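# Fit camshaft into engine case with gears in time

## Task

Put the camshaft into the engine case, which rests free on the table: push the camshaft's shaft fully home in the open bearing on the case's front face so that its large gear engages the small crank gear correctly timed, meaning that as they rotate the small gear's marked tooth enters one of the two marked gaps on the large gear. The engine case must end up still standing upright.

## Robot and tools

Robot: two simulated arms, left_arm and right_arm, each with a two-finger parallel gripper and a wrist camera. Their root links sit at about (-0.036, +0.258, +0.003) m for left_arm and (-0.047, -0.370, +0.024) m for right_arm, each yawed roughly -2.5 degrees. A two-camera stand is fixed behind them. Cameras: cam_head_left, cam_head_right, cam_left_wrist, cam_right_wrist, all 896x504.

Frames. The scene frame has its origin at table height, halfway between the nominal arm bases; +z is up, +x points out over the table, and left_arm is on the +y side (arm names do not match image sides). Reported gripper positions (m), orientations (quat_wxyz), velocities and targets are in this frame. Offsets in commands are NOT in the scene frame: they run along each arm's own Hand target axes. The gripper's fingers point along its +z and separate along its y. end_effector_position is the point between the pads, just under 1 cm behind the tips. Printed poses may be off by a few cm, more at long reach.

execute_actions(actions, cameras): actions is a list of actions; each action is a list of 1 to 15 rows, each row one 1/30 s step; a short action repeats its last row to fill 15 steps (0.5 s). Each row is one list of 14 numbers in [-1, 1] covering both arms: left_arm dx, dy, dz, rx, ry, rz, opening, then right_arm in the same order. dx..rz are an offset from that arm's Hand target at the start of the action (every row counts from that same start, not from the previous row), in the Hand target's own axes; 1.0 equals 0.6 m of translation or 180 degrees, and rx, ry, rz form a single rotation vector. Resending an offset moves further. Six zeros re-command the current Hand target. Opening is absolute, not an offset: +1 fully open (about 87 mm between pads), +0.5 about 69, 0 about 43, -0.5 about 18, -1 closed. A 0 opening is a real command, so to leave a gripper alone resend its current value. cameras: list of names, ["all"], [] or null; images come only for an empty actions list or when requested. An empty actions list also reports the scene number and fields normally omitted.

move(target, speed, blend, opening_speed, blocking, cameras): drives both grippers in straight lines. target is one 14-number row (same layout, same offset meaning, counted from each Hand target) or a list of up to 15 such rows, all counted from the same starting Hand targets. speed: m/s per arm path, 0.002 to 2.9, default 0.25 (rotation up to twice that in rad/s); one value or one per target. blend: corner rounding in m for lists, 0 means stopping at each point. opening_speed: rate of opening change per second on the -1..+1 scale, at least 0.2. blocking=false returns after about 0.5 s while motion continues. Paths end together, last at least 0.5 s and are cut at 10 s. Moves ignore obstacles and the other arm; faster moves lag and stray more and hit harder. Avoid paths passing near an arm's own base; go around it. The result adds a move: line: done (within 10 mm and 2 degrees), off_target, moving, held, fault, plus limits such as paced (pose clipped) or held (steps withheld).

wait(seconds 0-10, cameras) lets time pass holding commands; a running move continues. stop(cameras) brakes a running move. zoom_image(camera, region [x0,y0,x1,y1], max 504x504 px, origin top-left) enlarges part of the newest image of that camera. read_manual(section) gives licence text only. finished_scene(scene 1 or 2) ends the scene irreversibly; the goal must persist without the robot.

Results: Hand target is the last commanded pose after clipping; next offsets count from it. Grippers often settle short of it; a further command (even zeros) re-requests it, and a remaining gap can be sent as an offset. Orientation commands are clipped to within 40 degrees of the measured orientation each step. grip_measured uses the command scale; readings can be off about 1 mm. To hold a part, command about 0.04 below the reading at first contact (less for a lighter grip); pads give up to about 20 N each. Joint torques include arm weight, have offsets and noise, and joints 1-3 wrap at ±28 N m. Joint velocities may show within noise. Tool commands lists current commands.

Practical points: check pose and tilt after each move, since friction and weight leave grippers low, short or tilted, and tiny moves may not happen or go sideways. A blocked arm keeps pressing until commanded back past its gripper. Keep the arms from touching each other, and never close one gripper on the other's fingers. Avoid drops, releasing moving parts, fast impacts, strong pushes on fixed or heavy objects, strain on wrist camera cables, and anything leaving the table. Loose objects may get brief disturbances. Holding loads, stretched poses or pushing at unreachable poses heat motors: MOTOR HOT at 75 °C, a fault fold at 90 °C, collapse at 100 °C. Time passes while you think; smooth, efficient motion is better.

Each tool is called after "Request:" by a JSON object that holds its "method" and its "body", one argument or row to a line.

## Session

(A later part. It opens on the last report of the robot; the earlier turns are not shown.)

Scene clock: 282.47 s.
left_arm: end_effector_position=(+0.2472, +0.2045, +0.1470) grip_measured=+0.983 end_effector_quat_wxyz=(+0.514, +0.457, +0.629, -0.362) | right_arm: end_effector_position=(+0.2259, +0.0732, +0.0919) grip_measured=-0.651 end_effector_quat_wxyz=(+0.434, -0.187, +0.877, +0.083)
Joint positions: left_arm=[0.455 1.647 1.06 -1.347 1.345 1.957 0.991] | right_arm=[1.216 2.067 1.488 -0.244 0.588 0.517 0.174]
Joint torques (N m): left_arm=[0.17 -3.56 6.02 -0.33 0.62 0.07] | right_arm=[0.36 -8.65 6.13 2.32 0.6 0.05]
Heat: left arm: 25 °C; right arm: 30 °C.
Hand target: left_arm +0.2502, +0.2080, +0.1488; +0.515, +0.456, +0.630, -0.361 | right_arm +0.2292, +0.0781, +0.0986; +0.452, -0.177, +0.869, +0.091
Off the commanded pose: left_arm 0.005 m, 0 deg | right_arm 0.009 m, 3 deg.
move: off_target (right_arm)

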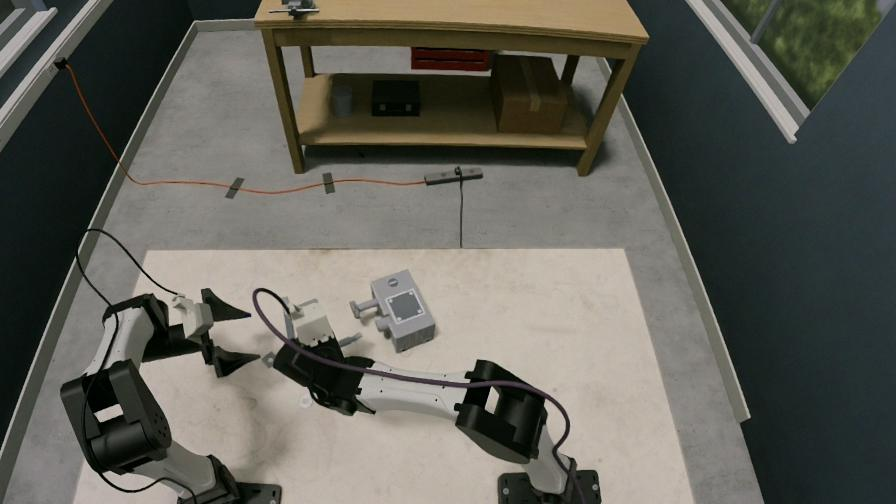

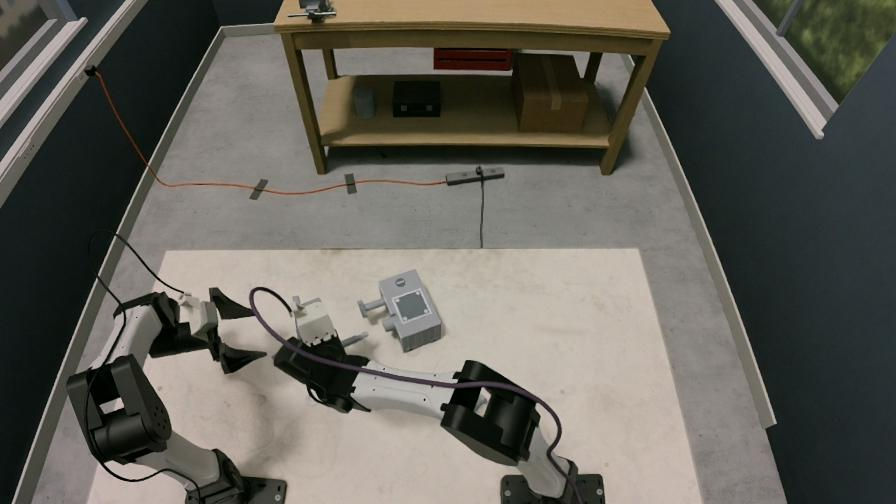

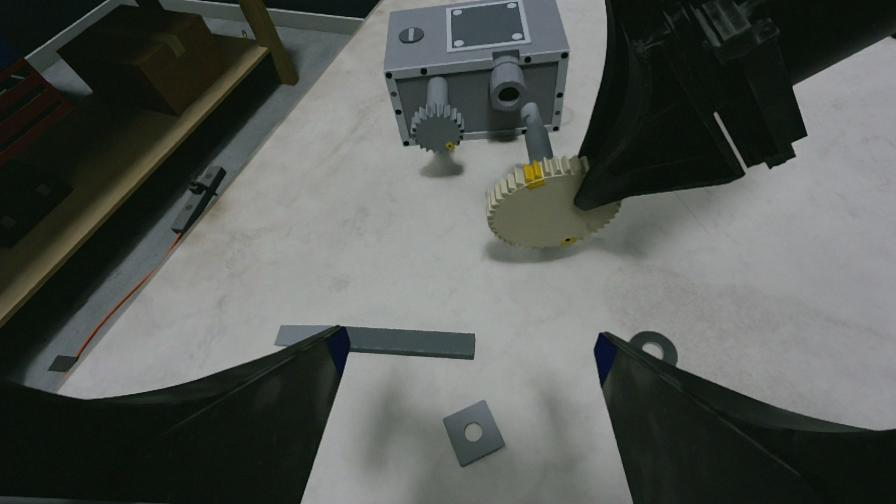

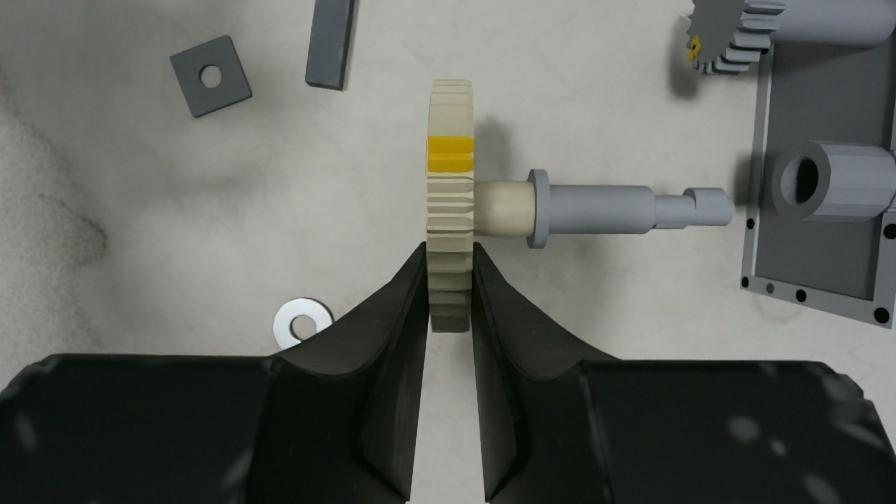

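Request:
{"method": "move", "body": {
  "target": [0,0,0,0,0,0,1,-0.008,-0.0167,0.0105,0,0,0,-0.85],
  "speed": 0.08,
  "cameras": ["cam_left_wrist","cam_right_wrist"]
}}

Request:
{"method": "zoom_image", "body": {
  "camera": "cam_left_wrist",
  "region": [380, 30, 640, 270]
}}

Request:
{"method": "zoom_image", "body": {
  "camera": "cam_right_wrist",
  "region": [600, 0, 896, 340]
}}

Scene clock: 326.50 s.
left_arm: end_effector_position=(+0.2472, +0.2045, +0.1470) grip_measured=+0.983 end_effector_quat_wxyz=(+0.514, +0.457, +0.629, -0.362) | right_arm: end_effector_position=(+0.2334, +0.0684, +0.0896) grip_measured=-0.651 end_effector_quat_wxyz=(+0.436, -0.185, +0.877, +0.080)
Joint positions: left_arm=[0.455 1.647 1.06 -1.347 1.345 1.957 0.991] | right_arm=[1.199 2.067 1.475 -0.224 0.585 0.503 0.174]
Joint torques (N m): left_arm=[0.2 -3.55 6.05 -0.34 0.63 0.06] | right_arm=[-0.69 -9.11 6.12 2.33 0.41 -0.06]
Heat: left arm: 26 °C; right arm: 33 °C.
Hand target: left_arm +0.2502, +0.2080, +0.1488; +0.515, +0.456, +0.630, -0.361 | right_arm +0.2405, +0.0719, +0.0990; +0.452, -0.176, +0.869, +0.091
Off the commanded pose: left_arm 0.005 m, 0 deg | right_arm 0.012 m, 3 deg.
move: off_target (right_arm)
Images, in order (width x height): cam_left_wrist 896x504, cam_right_wrist 896x504.

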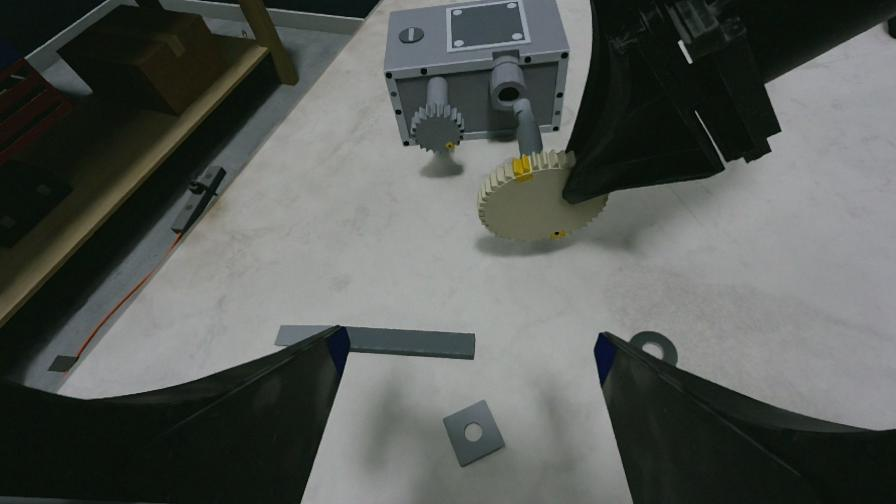

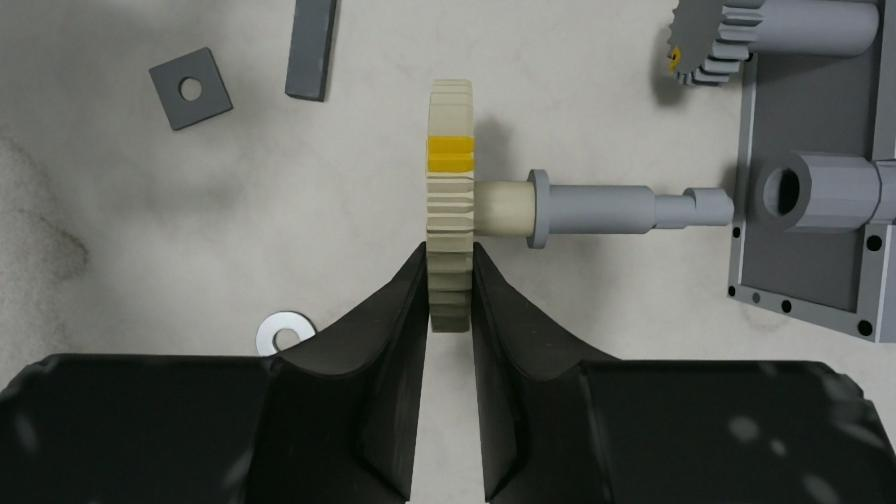

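Scaled by 1.938 from the camera's 896x504 image, which has a finer 1280x720 frame.

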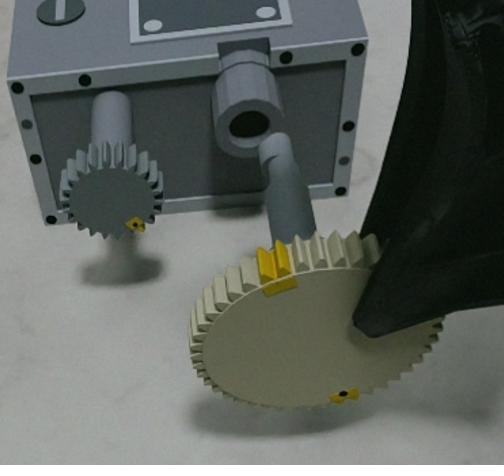

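Scaled by 1.482 from the camera's 896x504 image, which has a finer 1280x720 frame.

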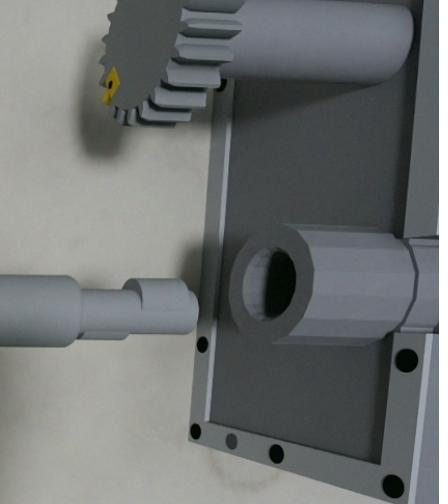

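Request:
{"method": "move", "body": {
  "target": [0,0,0,0,0,0,1,0.0055,0,0.0147,0,0,0,-0.85],
  "speed": 0.08,
  "cameras": ["cam_left_wrist","cam_right_wrist"]
}}

Request:
{"method": "zoom_image", "body": {
  "camera": "cam_left_wrist",
  "region": [380, 30, 640, 270]
}}

Request:
{"method": "zoom_image", "body": {
  "camera": "cam_right_wrist",
  "region": [600, 0, 896, 340]
}}

Scene clock: 362.17 s.
left_arm: end_effector_position=(+0.2472, +0.2045, +0.1470) grip_measured=+0.983 end_effector_quat_wxyz=(+0.514, +0.457, +0.629, -0.362) | right_arm: end_effector_position=(+0.2358, +0.0715, +0.0838) grip_measured=-0.651 end_effector_quat_wxyz=(+0.437, -0.187, +0.876, +0.082)
Joint positions: left_arm=[0.455 1.647 1.06 -1.347 1.345 1.957 0.991] | right_arm=[1.196 2.084 1.475 -0.199 0.579 0.496 0.174]
Joint torques (N m): left_arm=[0.17 -3.55 6.02 -0.33 0.62 0.06] | right_arm=[-1.02 -8.73 6.37 2.35 0.4 -0.07]
Heat: left arm: 26 °C; right arm: 34 °C.
Hand target: left_arm +0.2502, +0.2080, +0.1488; +0.515, +0.456, +0.630, -0.361 | right_arm +0.2454, +0.0740, +0.0912; +0.452, -0.177, +0.869, +0.091
Off the commanded pose: left_arm 0.005 m, 0 deg | right_arm 0.012 m, 3 deg.
move: off_target (right_arm)
Images, in order (width x height): cam_left_wrist 896x504, cam_right_wrist 896x504.

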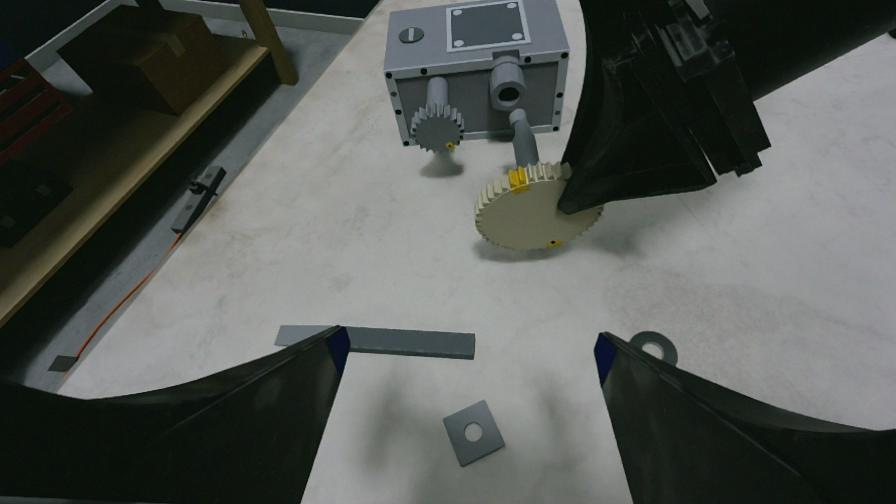

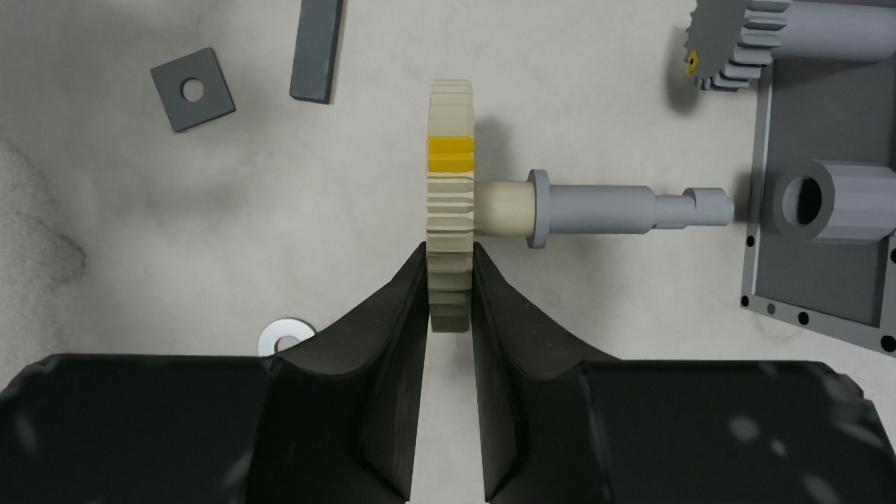

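Scaled by 1.938 from the camera's 896x504 image, which has a finer 1280x720 frame.

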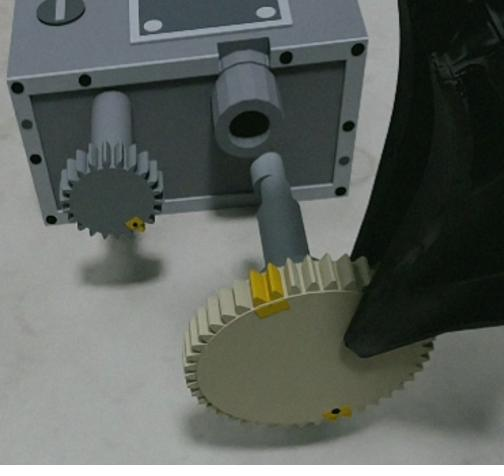

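Scaled by 1.482 from the camera's 896x504 image, which has a finer 1280x720 frame.

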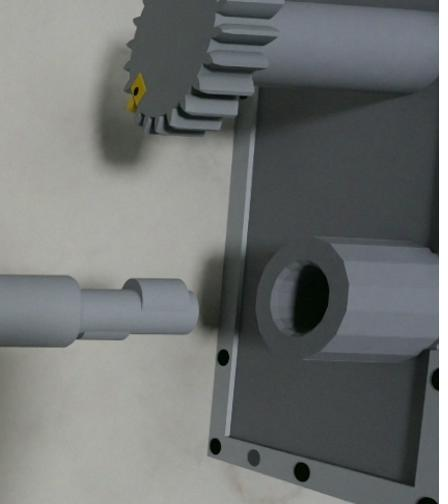

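Request:
{"method": "move", "body": {
  "target": [0,0,0,0,0,0,1,-0.002,-0.0235,0.017,0.0176,0,0.0135,-0.85],
  "speed": 0.08,
  "cameras": ["cam_left_wrist","cam_right_wrist"]
}}

Request:
{"method": "zoom_image", "body": {
  "camera": "cam_left_wrist",
  "region": [380, 30, 640, 270]
}}

Request:
{"method": "zoom_image", "body": {
  "camera": "cam_right_wrist",
  "region": [600, 0, 896, 340]
}}

Scene clock: 399.07 s.
left_arm: end_effector_position=(+0.2472, +0.2045, +0.1470) grip_measured=+0.983 end_effector_quat_wxyz=(+0.514, +0.457, +0.629, -0.362) | right_arm: end_effector_position=(+0.2496, +0.0612, +0.0758) grip_measured=-0.651 end_effector_quat_wxyz=(+0.436, -0.167, +0.882, +0.069)
Joint positions: left_arm=[0.455 1.647 1.06 -1.347 1.345 1.957 0.991] | right_arm=[1.166 2.102 1.475 -0.199 0.591 0.513 0.174]
Joint torques (N m): left_arm=[0.17 -3.52 6.04 -0.34 0.62 0.06] | right_arm=[-0.64 -8.72 7.47 2.18 0.57 0.18]
Heat: left arm: 26 °C; right arm: 33 °C.
Hand target: left_arm +0.2502, +0.2080, +0.1488; +0.515, +0.456, +0.630, -0.361 | right_arm +0.2593, +0.0645, +0.0864; +0.455, -0.145, +0.875, +0.076
Off the commanded pose: left_arm 0.005 m, 0 deg | right_arm 0.015 m, 3 deg.
move: off_target (right_arm)
Images, in order (width x height): cam_left_wrist 896x504, cam_right_wrist 896x504.

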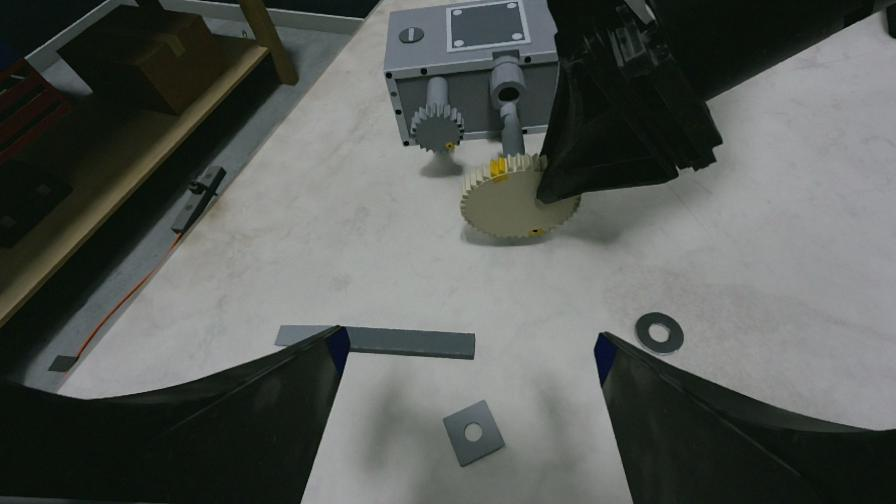

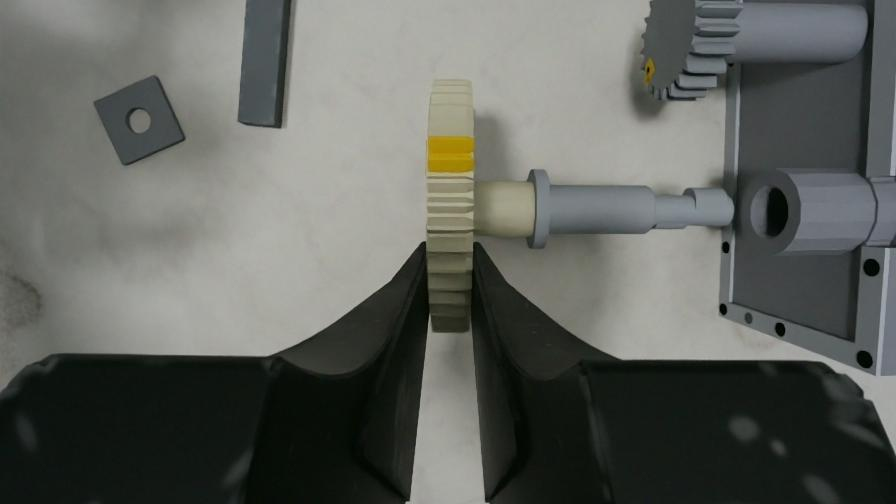

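Scaled by 1.938 from the camera's 896x504 image, which has a finer 1280x720 frame.

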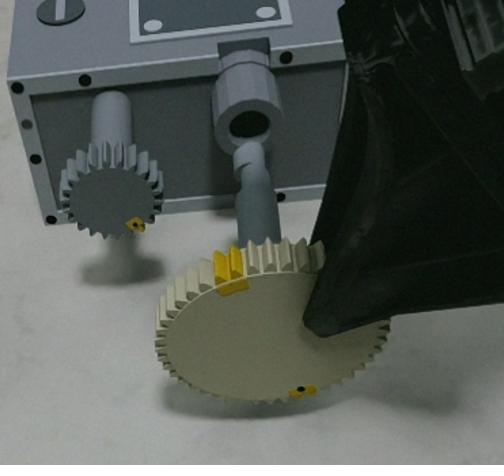

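Scaled by 1.482 from the camera's 896x504 image, which has a finer 1280x720 frame.

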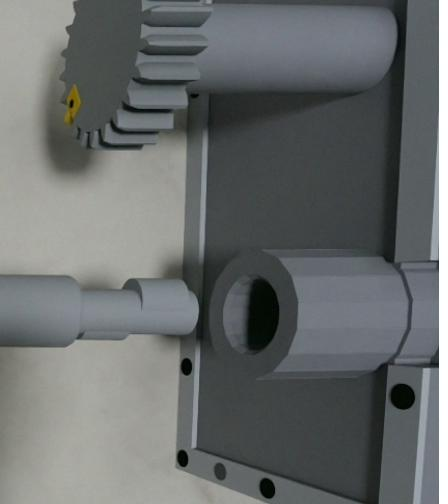

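Request:
{"method": "move", "body": {
  "target": [0,0,0,0,0,0,1,-0.006,-0.0097,0.0028,0.0092,0,0.0154,-0.85],
  "speed": 0.08,
  "cameras": ["cam_left_wrist","cam_right_wrist"]
}}

Request:
{"method": "zoom_image", "body": {
  "camera": "cam_left_wrist",
  "region": [440, 30, 600, 190]
}}

Request:
{"method": "zoom_image", "body": {
  "camera": "cam_right_wrist",
  "region": [600, 0, 896, 340]
}}

Scene clock: 422.30 s.
left_arm: end_effector_position=(+0.2472, +0.2045, +0.1470) grip_measured=+0.983 end_effector_quat_wxyz=(+0.514, +0.457, +0.629, -0.362) | right_arm: end_effector_position=(+0.2514, +0.0572, +0.0748) grip_measured=-0.651 end_effector_quat_wxyz=(+0.435, -0.142, +0.886, +0.067)
Joint positions: left_arm=[0.455 1.647 1.06 -1.347 1.345 1.957 0.991] | right_arm=[1.162 2.102 1.475 -0.215 0.608 0.563 0.174]
Joint torques (N m): left_arm=[0.18 -3.54 6 -0.34 0.63 0.07] | right_arm=[-1.06 -8.75 8.54 2.06 0.61 0.17]
Heat: left arm: 27 °C; right arm: 32 °C.
Hand target: left_arm +0.2502, +0.2080, +0.1488; +0.515, +0.456, +0.630, -0.361 | right_arm +0.2643, +0.0602, +0.0883; +0.455, -0.118, +0.880, +0.075
Off the commanded pose: left_arm 0.005 m, 0 deg | right_arm 0.019 m, 4 deg.
move: off_target (right_arm)
Images, in order (width x height): cam_left_wrist 896x504, cam_right_wrist 896x504.

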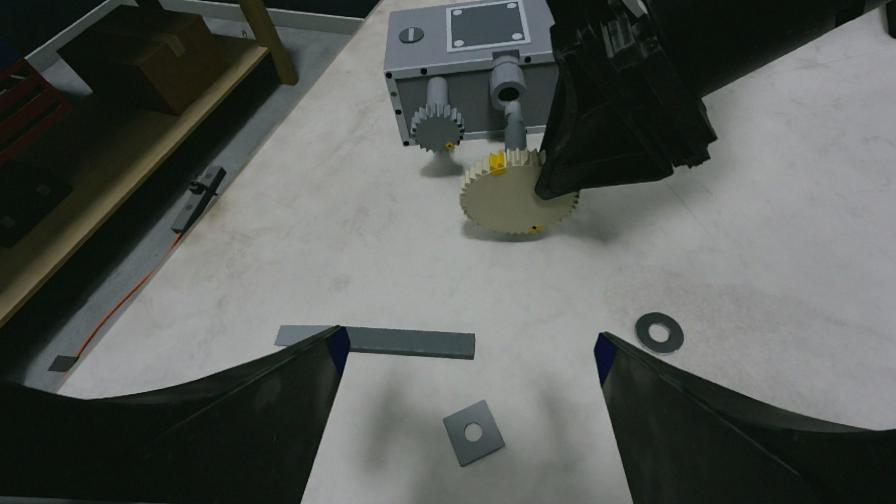

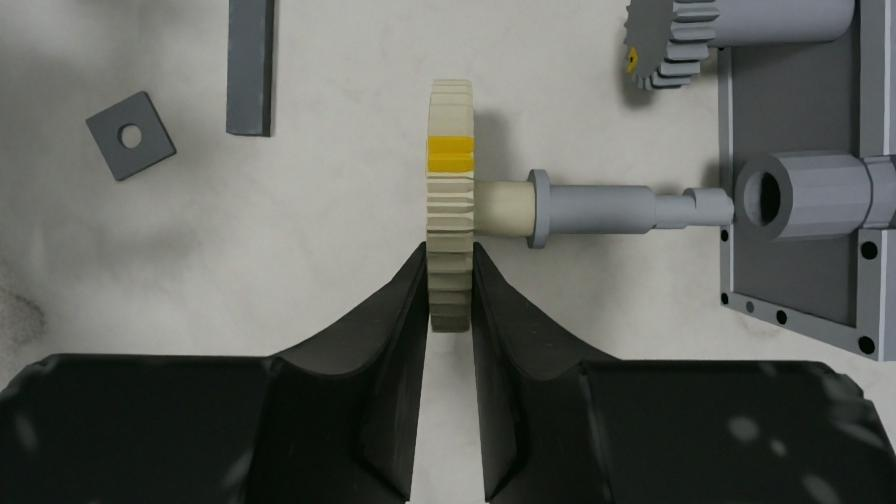

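Scaled by 3.150 from the camera's 896x504 image, which has a finer 1280x720 frame.

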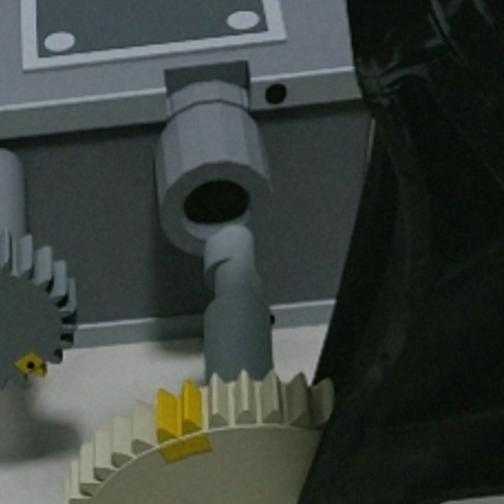

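Scaled by 1.482 from the camera's 896x504 image, which has a finer 1280x720 frame.

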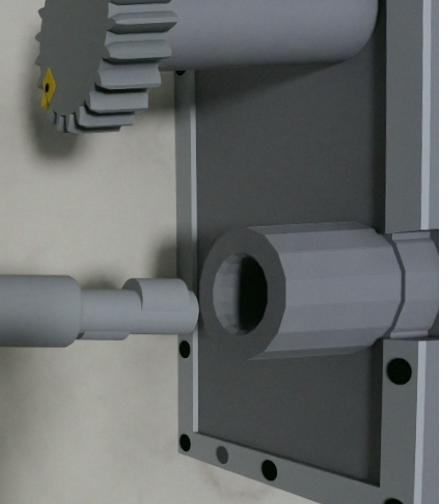

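Request:
{"method": "move", "body": {
  "target": [0,0,0,0,0,0,1,0.0003,-0.0105,-0.0058,-0.0154,0,-0.0119,-0.85],
  "speed": 0.08,
  "cameras": ["cam_left_wrist","cam_right_wrist"]
}}

Request:
{"method": "zoom_image", "body": {
  "camera": "cam_left_wrist",
  "region": [440, 30, 600, 190]
}}

Request:
{"method": "zoom_image", "body": {
  "camera": "cam_right_wrist",
  "region": [600, 0, 896, 340]
}}

Scene clock: 448.27 s.
left_arm: end_effector_position=(+0.2472, +0.2045, +0.1470) grip_measured=+0.983 end_effector_quat_wxyz=(+0.514, +0.457, +0.629, -0.362) | right_arm: end_effector_position=(+0.2538, +0.0480, +0.0608) grip_measured=-0.651 end_effector_quat_wxyz=(+0.426, -0.161, +0.888, +0.063)
Joint positions: left_arm=[0.455 1.647 1.06 -1.347 1.345 1.957 0.991] | right_arm=[1.142 2.102 1.426 -0.172 0.575 0.518 0.174]
Joint torques (N m): left_arm=[0.17 -3.56 6.02 -0.33 0.63 0.06] | right_arm=[-0.83 -12.22 5.94 2.3 0.41 -0.05]
Heat: left arm: 27 °C; right arm: 32 °C.
Hand target: left_arm +0.2502, +0.2080, +0.1488; +0.515, +0.456, +0.630, -0.361 | right_arm +0.2633, +0.0531, +0.0899; +0.453, -0.145, +0.875, +0.087
Off the commanded pose: left_arm 0.005 m, 0 deg | right_arm 0.031 m, 5 deg.
move: off_target (right_arm)
Images, in order (width x height): cam_left_wrist 896x504, cam_right_wrist 896x504.

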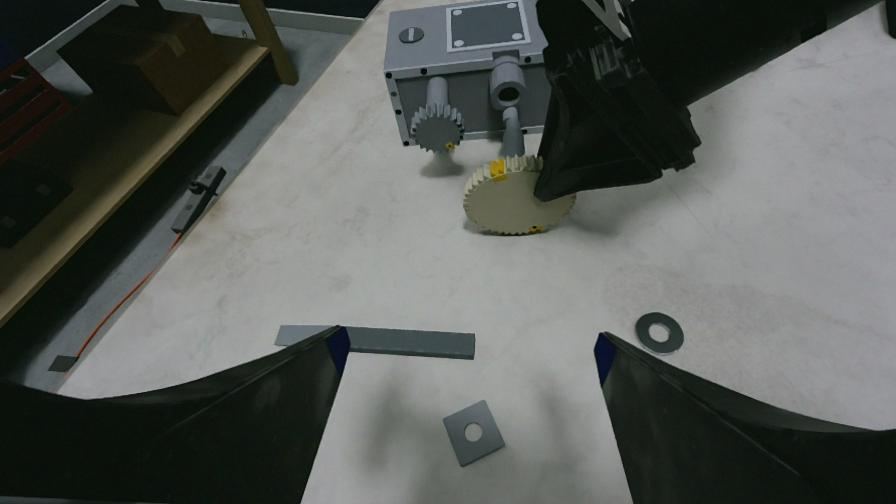

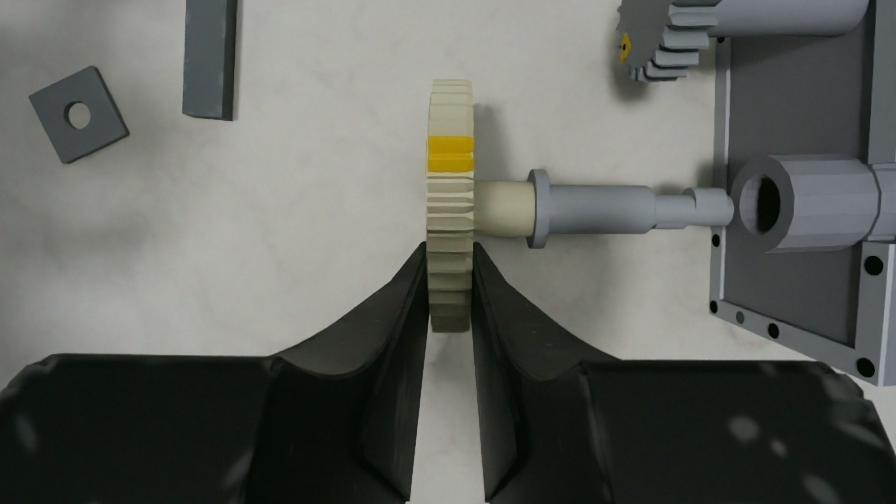

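Scaled by 3.150 from the camera's 896x504 image, which has a finer 1280x720 frame.

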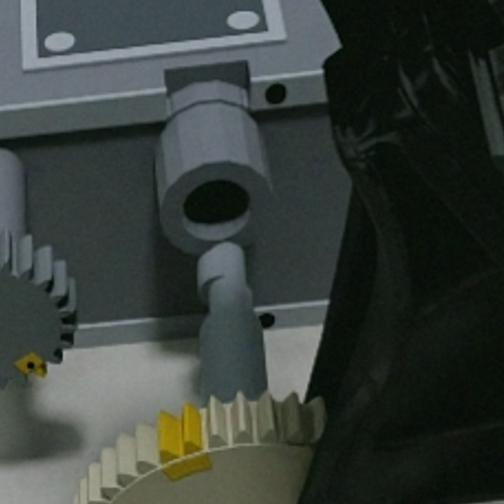

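Scaled by 1.482 from the camera's 896x504 image, which has a finer 1280x720 frame.

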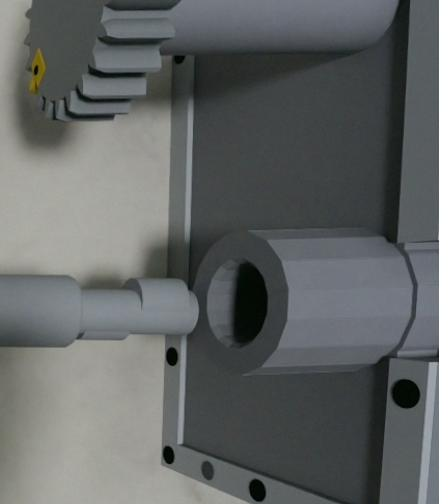

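Request:
{"method": "move", "body": {
  "target": [0,0,0,0,0,0,1,-0.021,0,-0.0163,0,0,0,-0.85],
  "speed": 0.08,
  "cameras": ["cam_left_wrist","cam_right_wrist"]
}}

Request:
{"method": "zoom_image", "body": {
  "camera": "cam_left_wrist",
  "region": [440, 30, 600, 190]
}}

Request:
{"method": "zoom_image", "body": {
  "camera": "cam_right_wrist",
  "region": [600, 0, 896, 340]
}}

Scene clock: 458.77 s.
left_arm: end_effector_position=(+0.2472, +0.2045, +0.1470) grip_measured=+0.983 end_effector_quat_wxyz=(+0.514, +0.457, +0.629, -0.362) | right_arm: end_effector_position=(+0.2518, +0.0444, +0.0711) grip_measured=-0.651 end_effector_quat_wxyz=(+0.425, -0.162, +0.888, +0.062)
Joint positions: left_arm=[0.455 1.647 1.06 -1.347 1.345 1.957 0.991] | right_arm=[1.142 2.073 1.426 -0.203 0.574 0.518 0.174]
Joint torques (N m): left_arm=[0.17 -3.55 6.02 -0.33 0.62 0.06] | right_arm=[-0.8 -11.88 8.59 2.09 0.43 -0.04]
Heat: left arm: 27 °C; right arm: 35 °C.
Hand target: left_arm +0.2502, +0.2080, +0.1488; +0.515, +0.456, +0.630, -0.361 | right_arm +0.2626, +0.0526, +0.1059; +0.453, -0.145, +0.875, +0.087
Off the commanded pose: left_arm 0.005 m, 0 deg | right_arm 0.037 m, 5 deg.
move: off_target (right_arm)
Images, in order (width x height): cam_left_wrist 896x504, cam_right_wrist 896x504.

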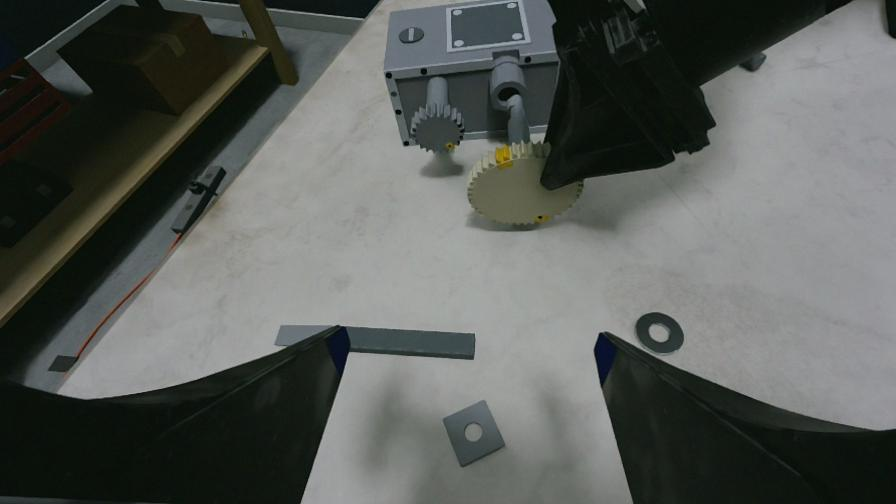

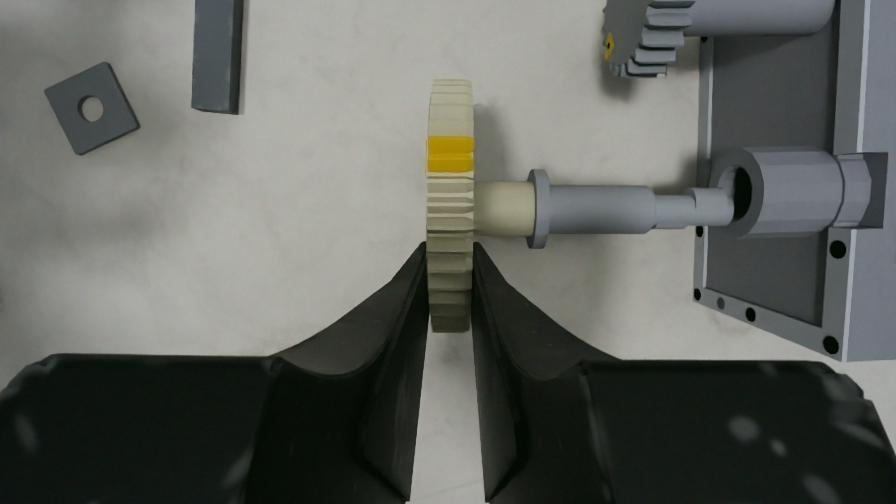

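Scaled by 3.150 from the camera's 896x504 image, which has a finer 1280x720 frame.

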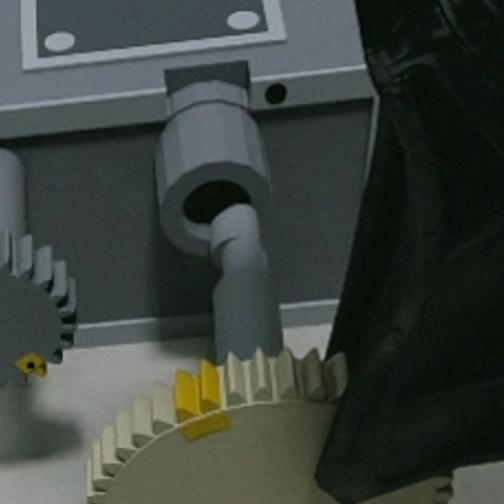

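Scaled by 1.482 from the camera's 896x504 image, which has a finer 1280x720 frame.

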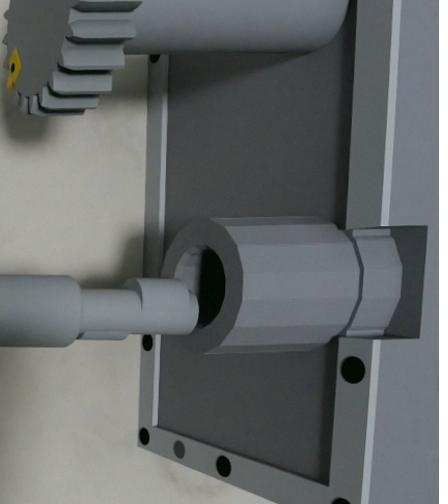

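Request:
{"method": "move", "body": {
  "target": [0,0,0,0,0,0,1,-0.0137,0.0032,-0.0015,0,0,0,-0.85],
  "speed": 0.08,
  "cameras": ["cam_left_wrist","cam_right_wrist"]
}}

Request:
{"method": "zoom_image", "body": {
  "camera": "cam_left_wrist",
  "region": [440, 30, 600, 190]
}}

Request:
{"method": "zoom_image", "body": {
  "camera": "cam_right_wrist",
  "region": [600, 0, 896, 340]
}}

Scene clock: 472.57 s.
left_arm: end_effector_position=(+0.2472, +0.2045, +0.1470) grip_measured=+0.983 end_effector_quat_wxyz=(+0.514, +0.457, +0.629, -0.362) | right_arm: end_effector_position=(+0.2502, +0.0429, +0.0714) grip_measured=-0.651 end_effector_quat_wxyz=(+0.419, -0.167, +0.891, +0.057)
Joint positions: left_arm=[0.455 1.647 1.06 -1.347 1.345 1.957 0.991] | right_arm=[1.142 2.073 1.438 -0.232 0.569 0.515 0.174]
Joint torques (N m): left_arm=[0.18 -3.54 6.04 -0.33 0.63 0.06] | right_arm=[-1.02 -11.69 10.73 2.01 0.45 -0.07]
Heat: left arm: 27 °C; right arm: 39 °C.
Hand target: left_arm +0.2502, +0.2080, +0.1488; +0.515, +0.456, +0.630, -0.361 | right_arm +0.2658, +0.0556, +0.1133; +0.453, -0.145, +0.875, +0.088
Off the commanded pose: left_arm 0.005 m, 0 deg | right_arm 0.046 m, 6 deg.
move: off_target (right_arm)
Images, in order (width x height): cam_left_wrist 896x504, cam_right_wrist 896x504.

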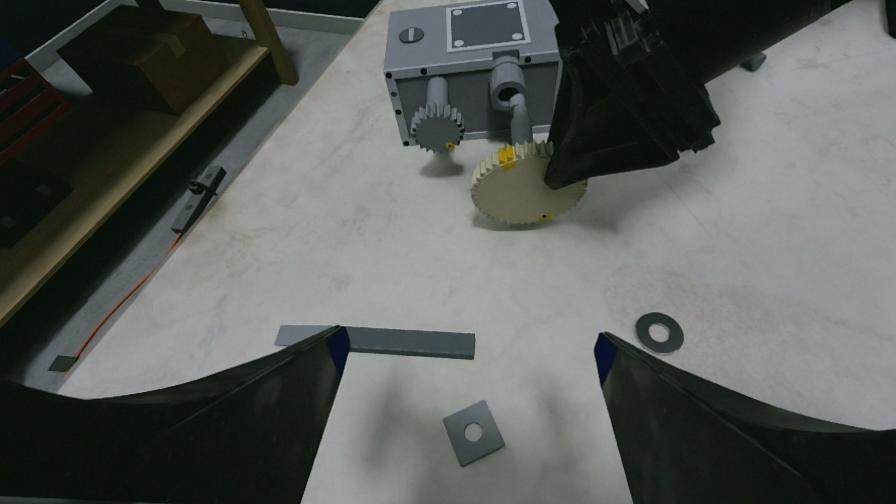

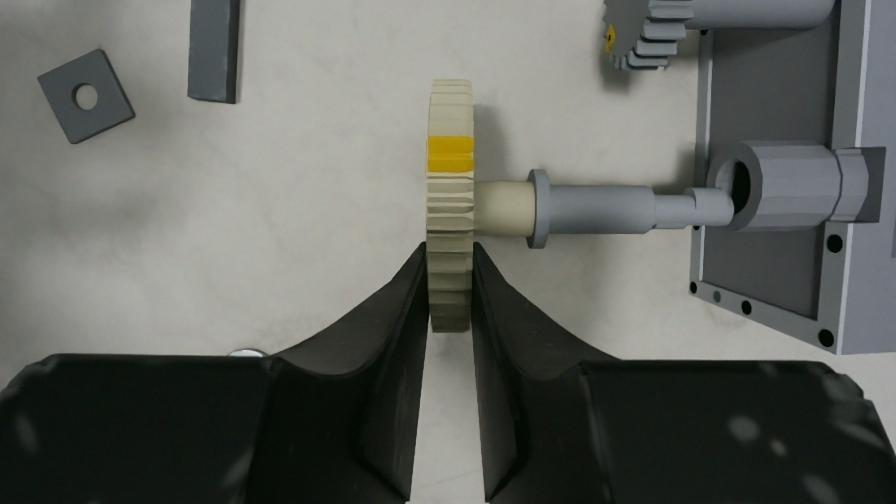

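Scaled by 3.150 from the camera's 896x504 image, which has a finer 1280x720 frame.

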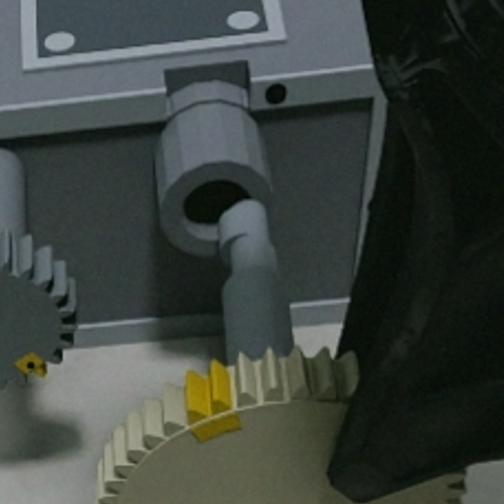

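Scaled by 1.482 from the camera's 896x504 image, which has a finer 1280x720 frame.

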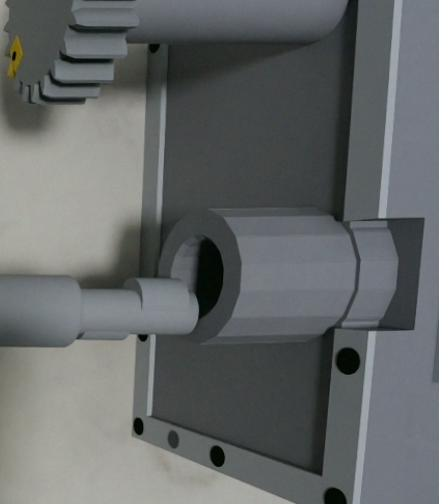

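Request:
{"method": "move", "body": {
  "target": [0,0,0,0,0,0,1,-0.017,0.0247,-0.0012,0,0,0,-0.85],
  "speed": 0.1,
  "cameras": []
}}

Scene clock: 488.50 s.
left_arm: end_effector_position=(+0.2472, +0.2045, +0.1470) grip_measured=+0.983 end_effector_quat_wxyz=(+0.514, +0.457, +0.629, -0.362) | right_arm: end_effector_position=(+0.2579, +0.0581, +0.1004) grip_measured=-0.651 end_effector_quat_wxyz=(+0.429, -0.161, +0.886, +0.070)
Joint positions: left_arm=[0.455 1.647 1.06 -1.347 1.345 1.957 0.991] | right_arm=[1.142 2.077 1.55 -0.304 0.569 0.515 0.174]
Joint torques (N m): left_arm=[0.2 -3.55 6.02 -0.33 0.62 0.06] | right_arm=[0.24 -8.81 10.74 2.07 0.55 0.08]
Heat: left arm: 27 °C; right arm: 42 °C.
Hand target: left_arm +0.2502, +0.2080, +0.1488; +0.515, +0.456, +0.630, -0.361 | right_arm +0.2659, +0.0711, +0.1223; +0.453, -0.145, +0.875, +0.087
Off the commanded pose: left_arm 0.005 m, 0 deg | right_arm 0.027 m, 4 deg.
move: off_target (right_arm)
No camera images: "cameras" was empty.

Request:
{"method": "move", "body": {
  "target": [0,0,0,0,0,0,1,0.0613,-0.0077,0.021,0,0,0,-0.85],
  "speed": 0.08,
  "cameras": ["cam_left_wrist","cam_right_wrist"]
}}

Request:
{"method": "zoom_image", "body": {
  "camera": "cam_left_wrist",
  "region": [440, 30, 600, 190]
}}

Request:
{"method": "zoom_image", "body": {
  "camera": "cam_right_wrist",
  "region": [600, 0, 896, 340]
}}

Scene clock: 504.80 s.
left_arm: end_effector_position=(+0.2472, +0.2045, +0.1470) grip_measured=+0.983 end_effector_quat_wxyz=(+0.514, +0.457, +0.629, -0.362) | right_arm: end_effector_position=(+0.2553, +0.0562, +0.0753) grip_measured=-0.651 end_effector_quat_wxyz=(+0.433, -0.158, +0.884, +0.074)
Joint positions: left_arm=[0.455 1.647 1.06 -1.347 1.345 1.957 0.991] | right_arm=[1.146 2.092 1.458 -0.184 0.574 0.518 0.174]
Joint torques (N m): left_arm=[0.17 -3.54 6.02 -0.34 0.62 0.07] | right_arm=[0.8 -8.95 6.24 2.33 0.57 0.17]
Heat: left arm: 27 °C; right arm: 41 °C.
Hand target: left_arm +0.2502, +0.2080, +0.1488; +0.515, +0.456, +0.630, -0.361 | right_arm +0.2569, +0.0640, +0.0849; +0.453, -0.145, +0.875, +0.088
Off the commanded pose: left_arm 0.005 m, 0 deg | right_arm 0.012 m, 3 deg.
move: off_target (right_arm)
Images, in order (width x height): cam_left_wrist 896x504, cam_right_wrist 896x504.

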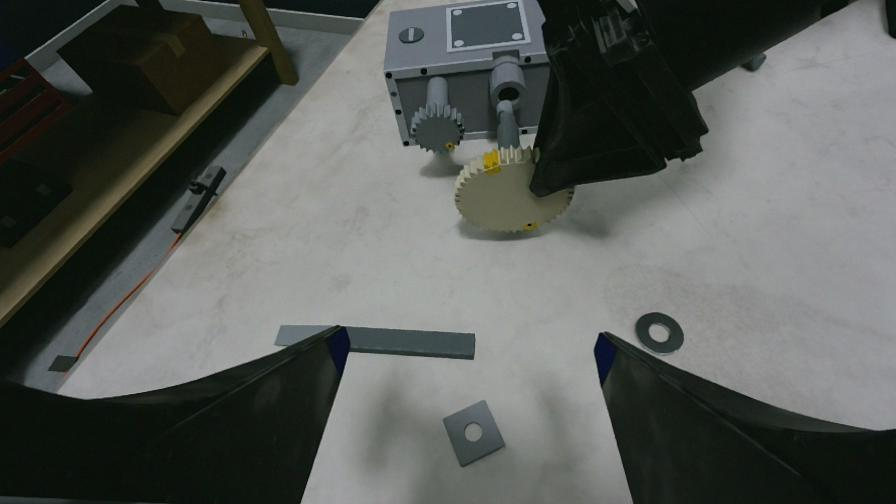

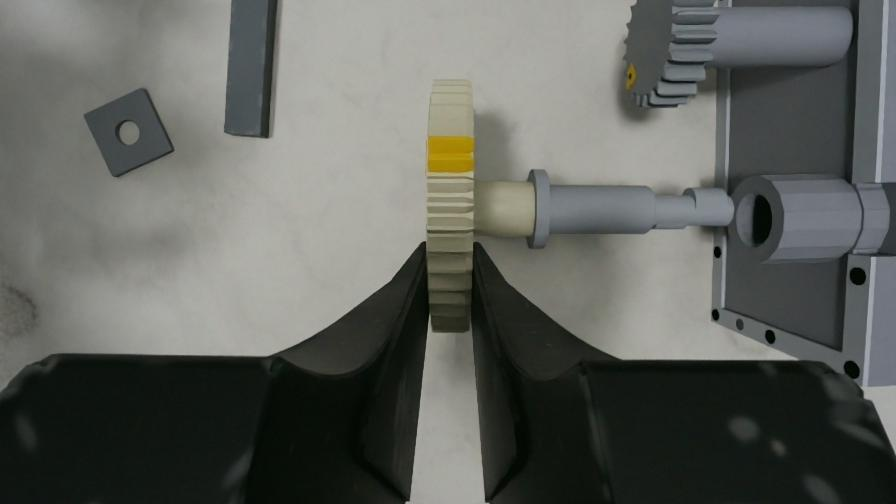

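Scaled by 3.150 from the camera's 896x504 image, which has a finer 1280x720 frame.

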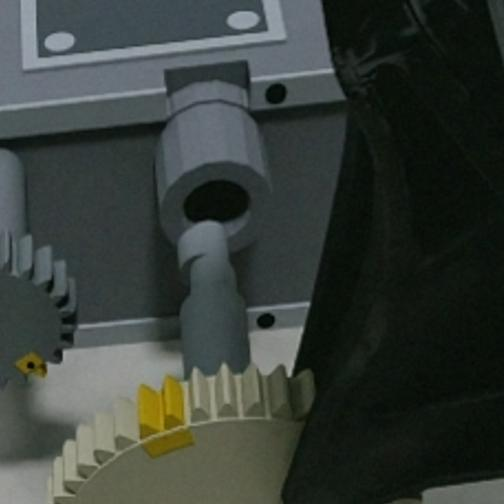

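Scaled by 1.482 from the camera's 896x504 image, which has a finer 1280x720 frame.

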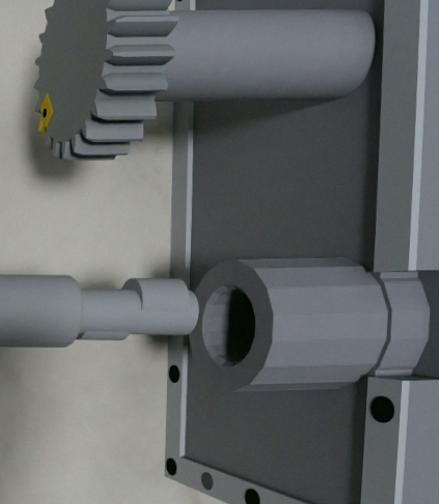

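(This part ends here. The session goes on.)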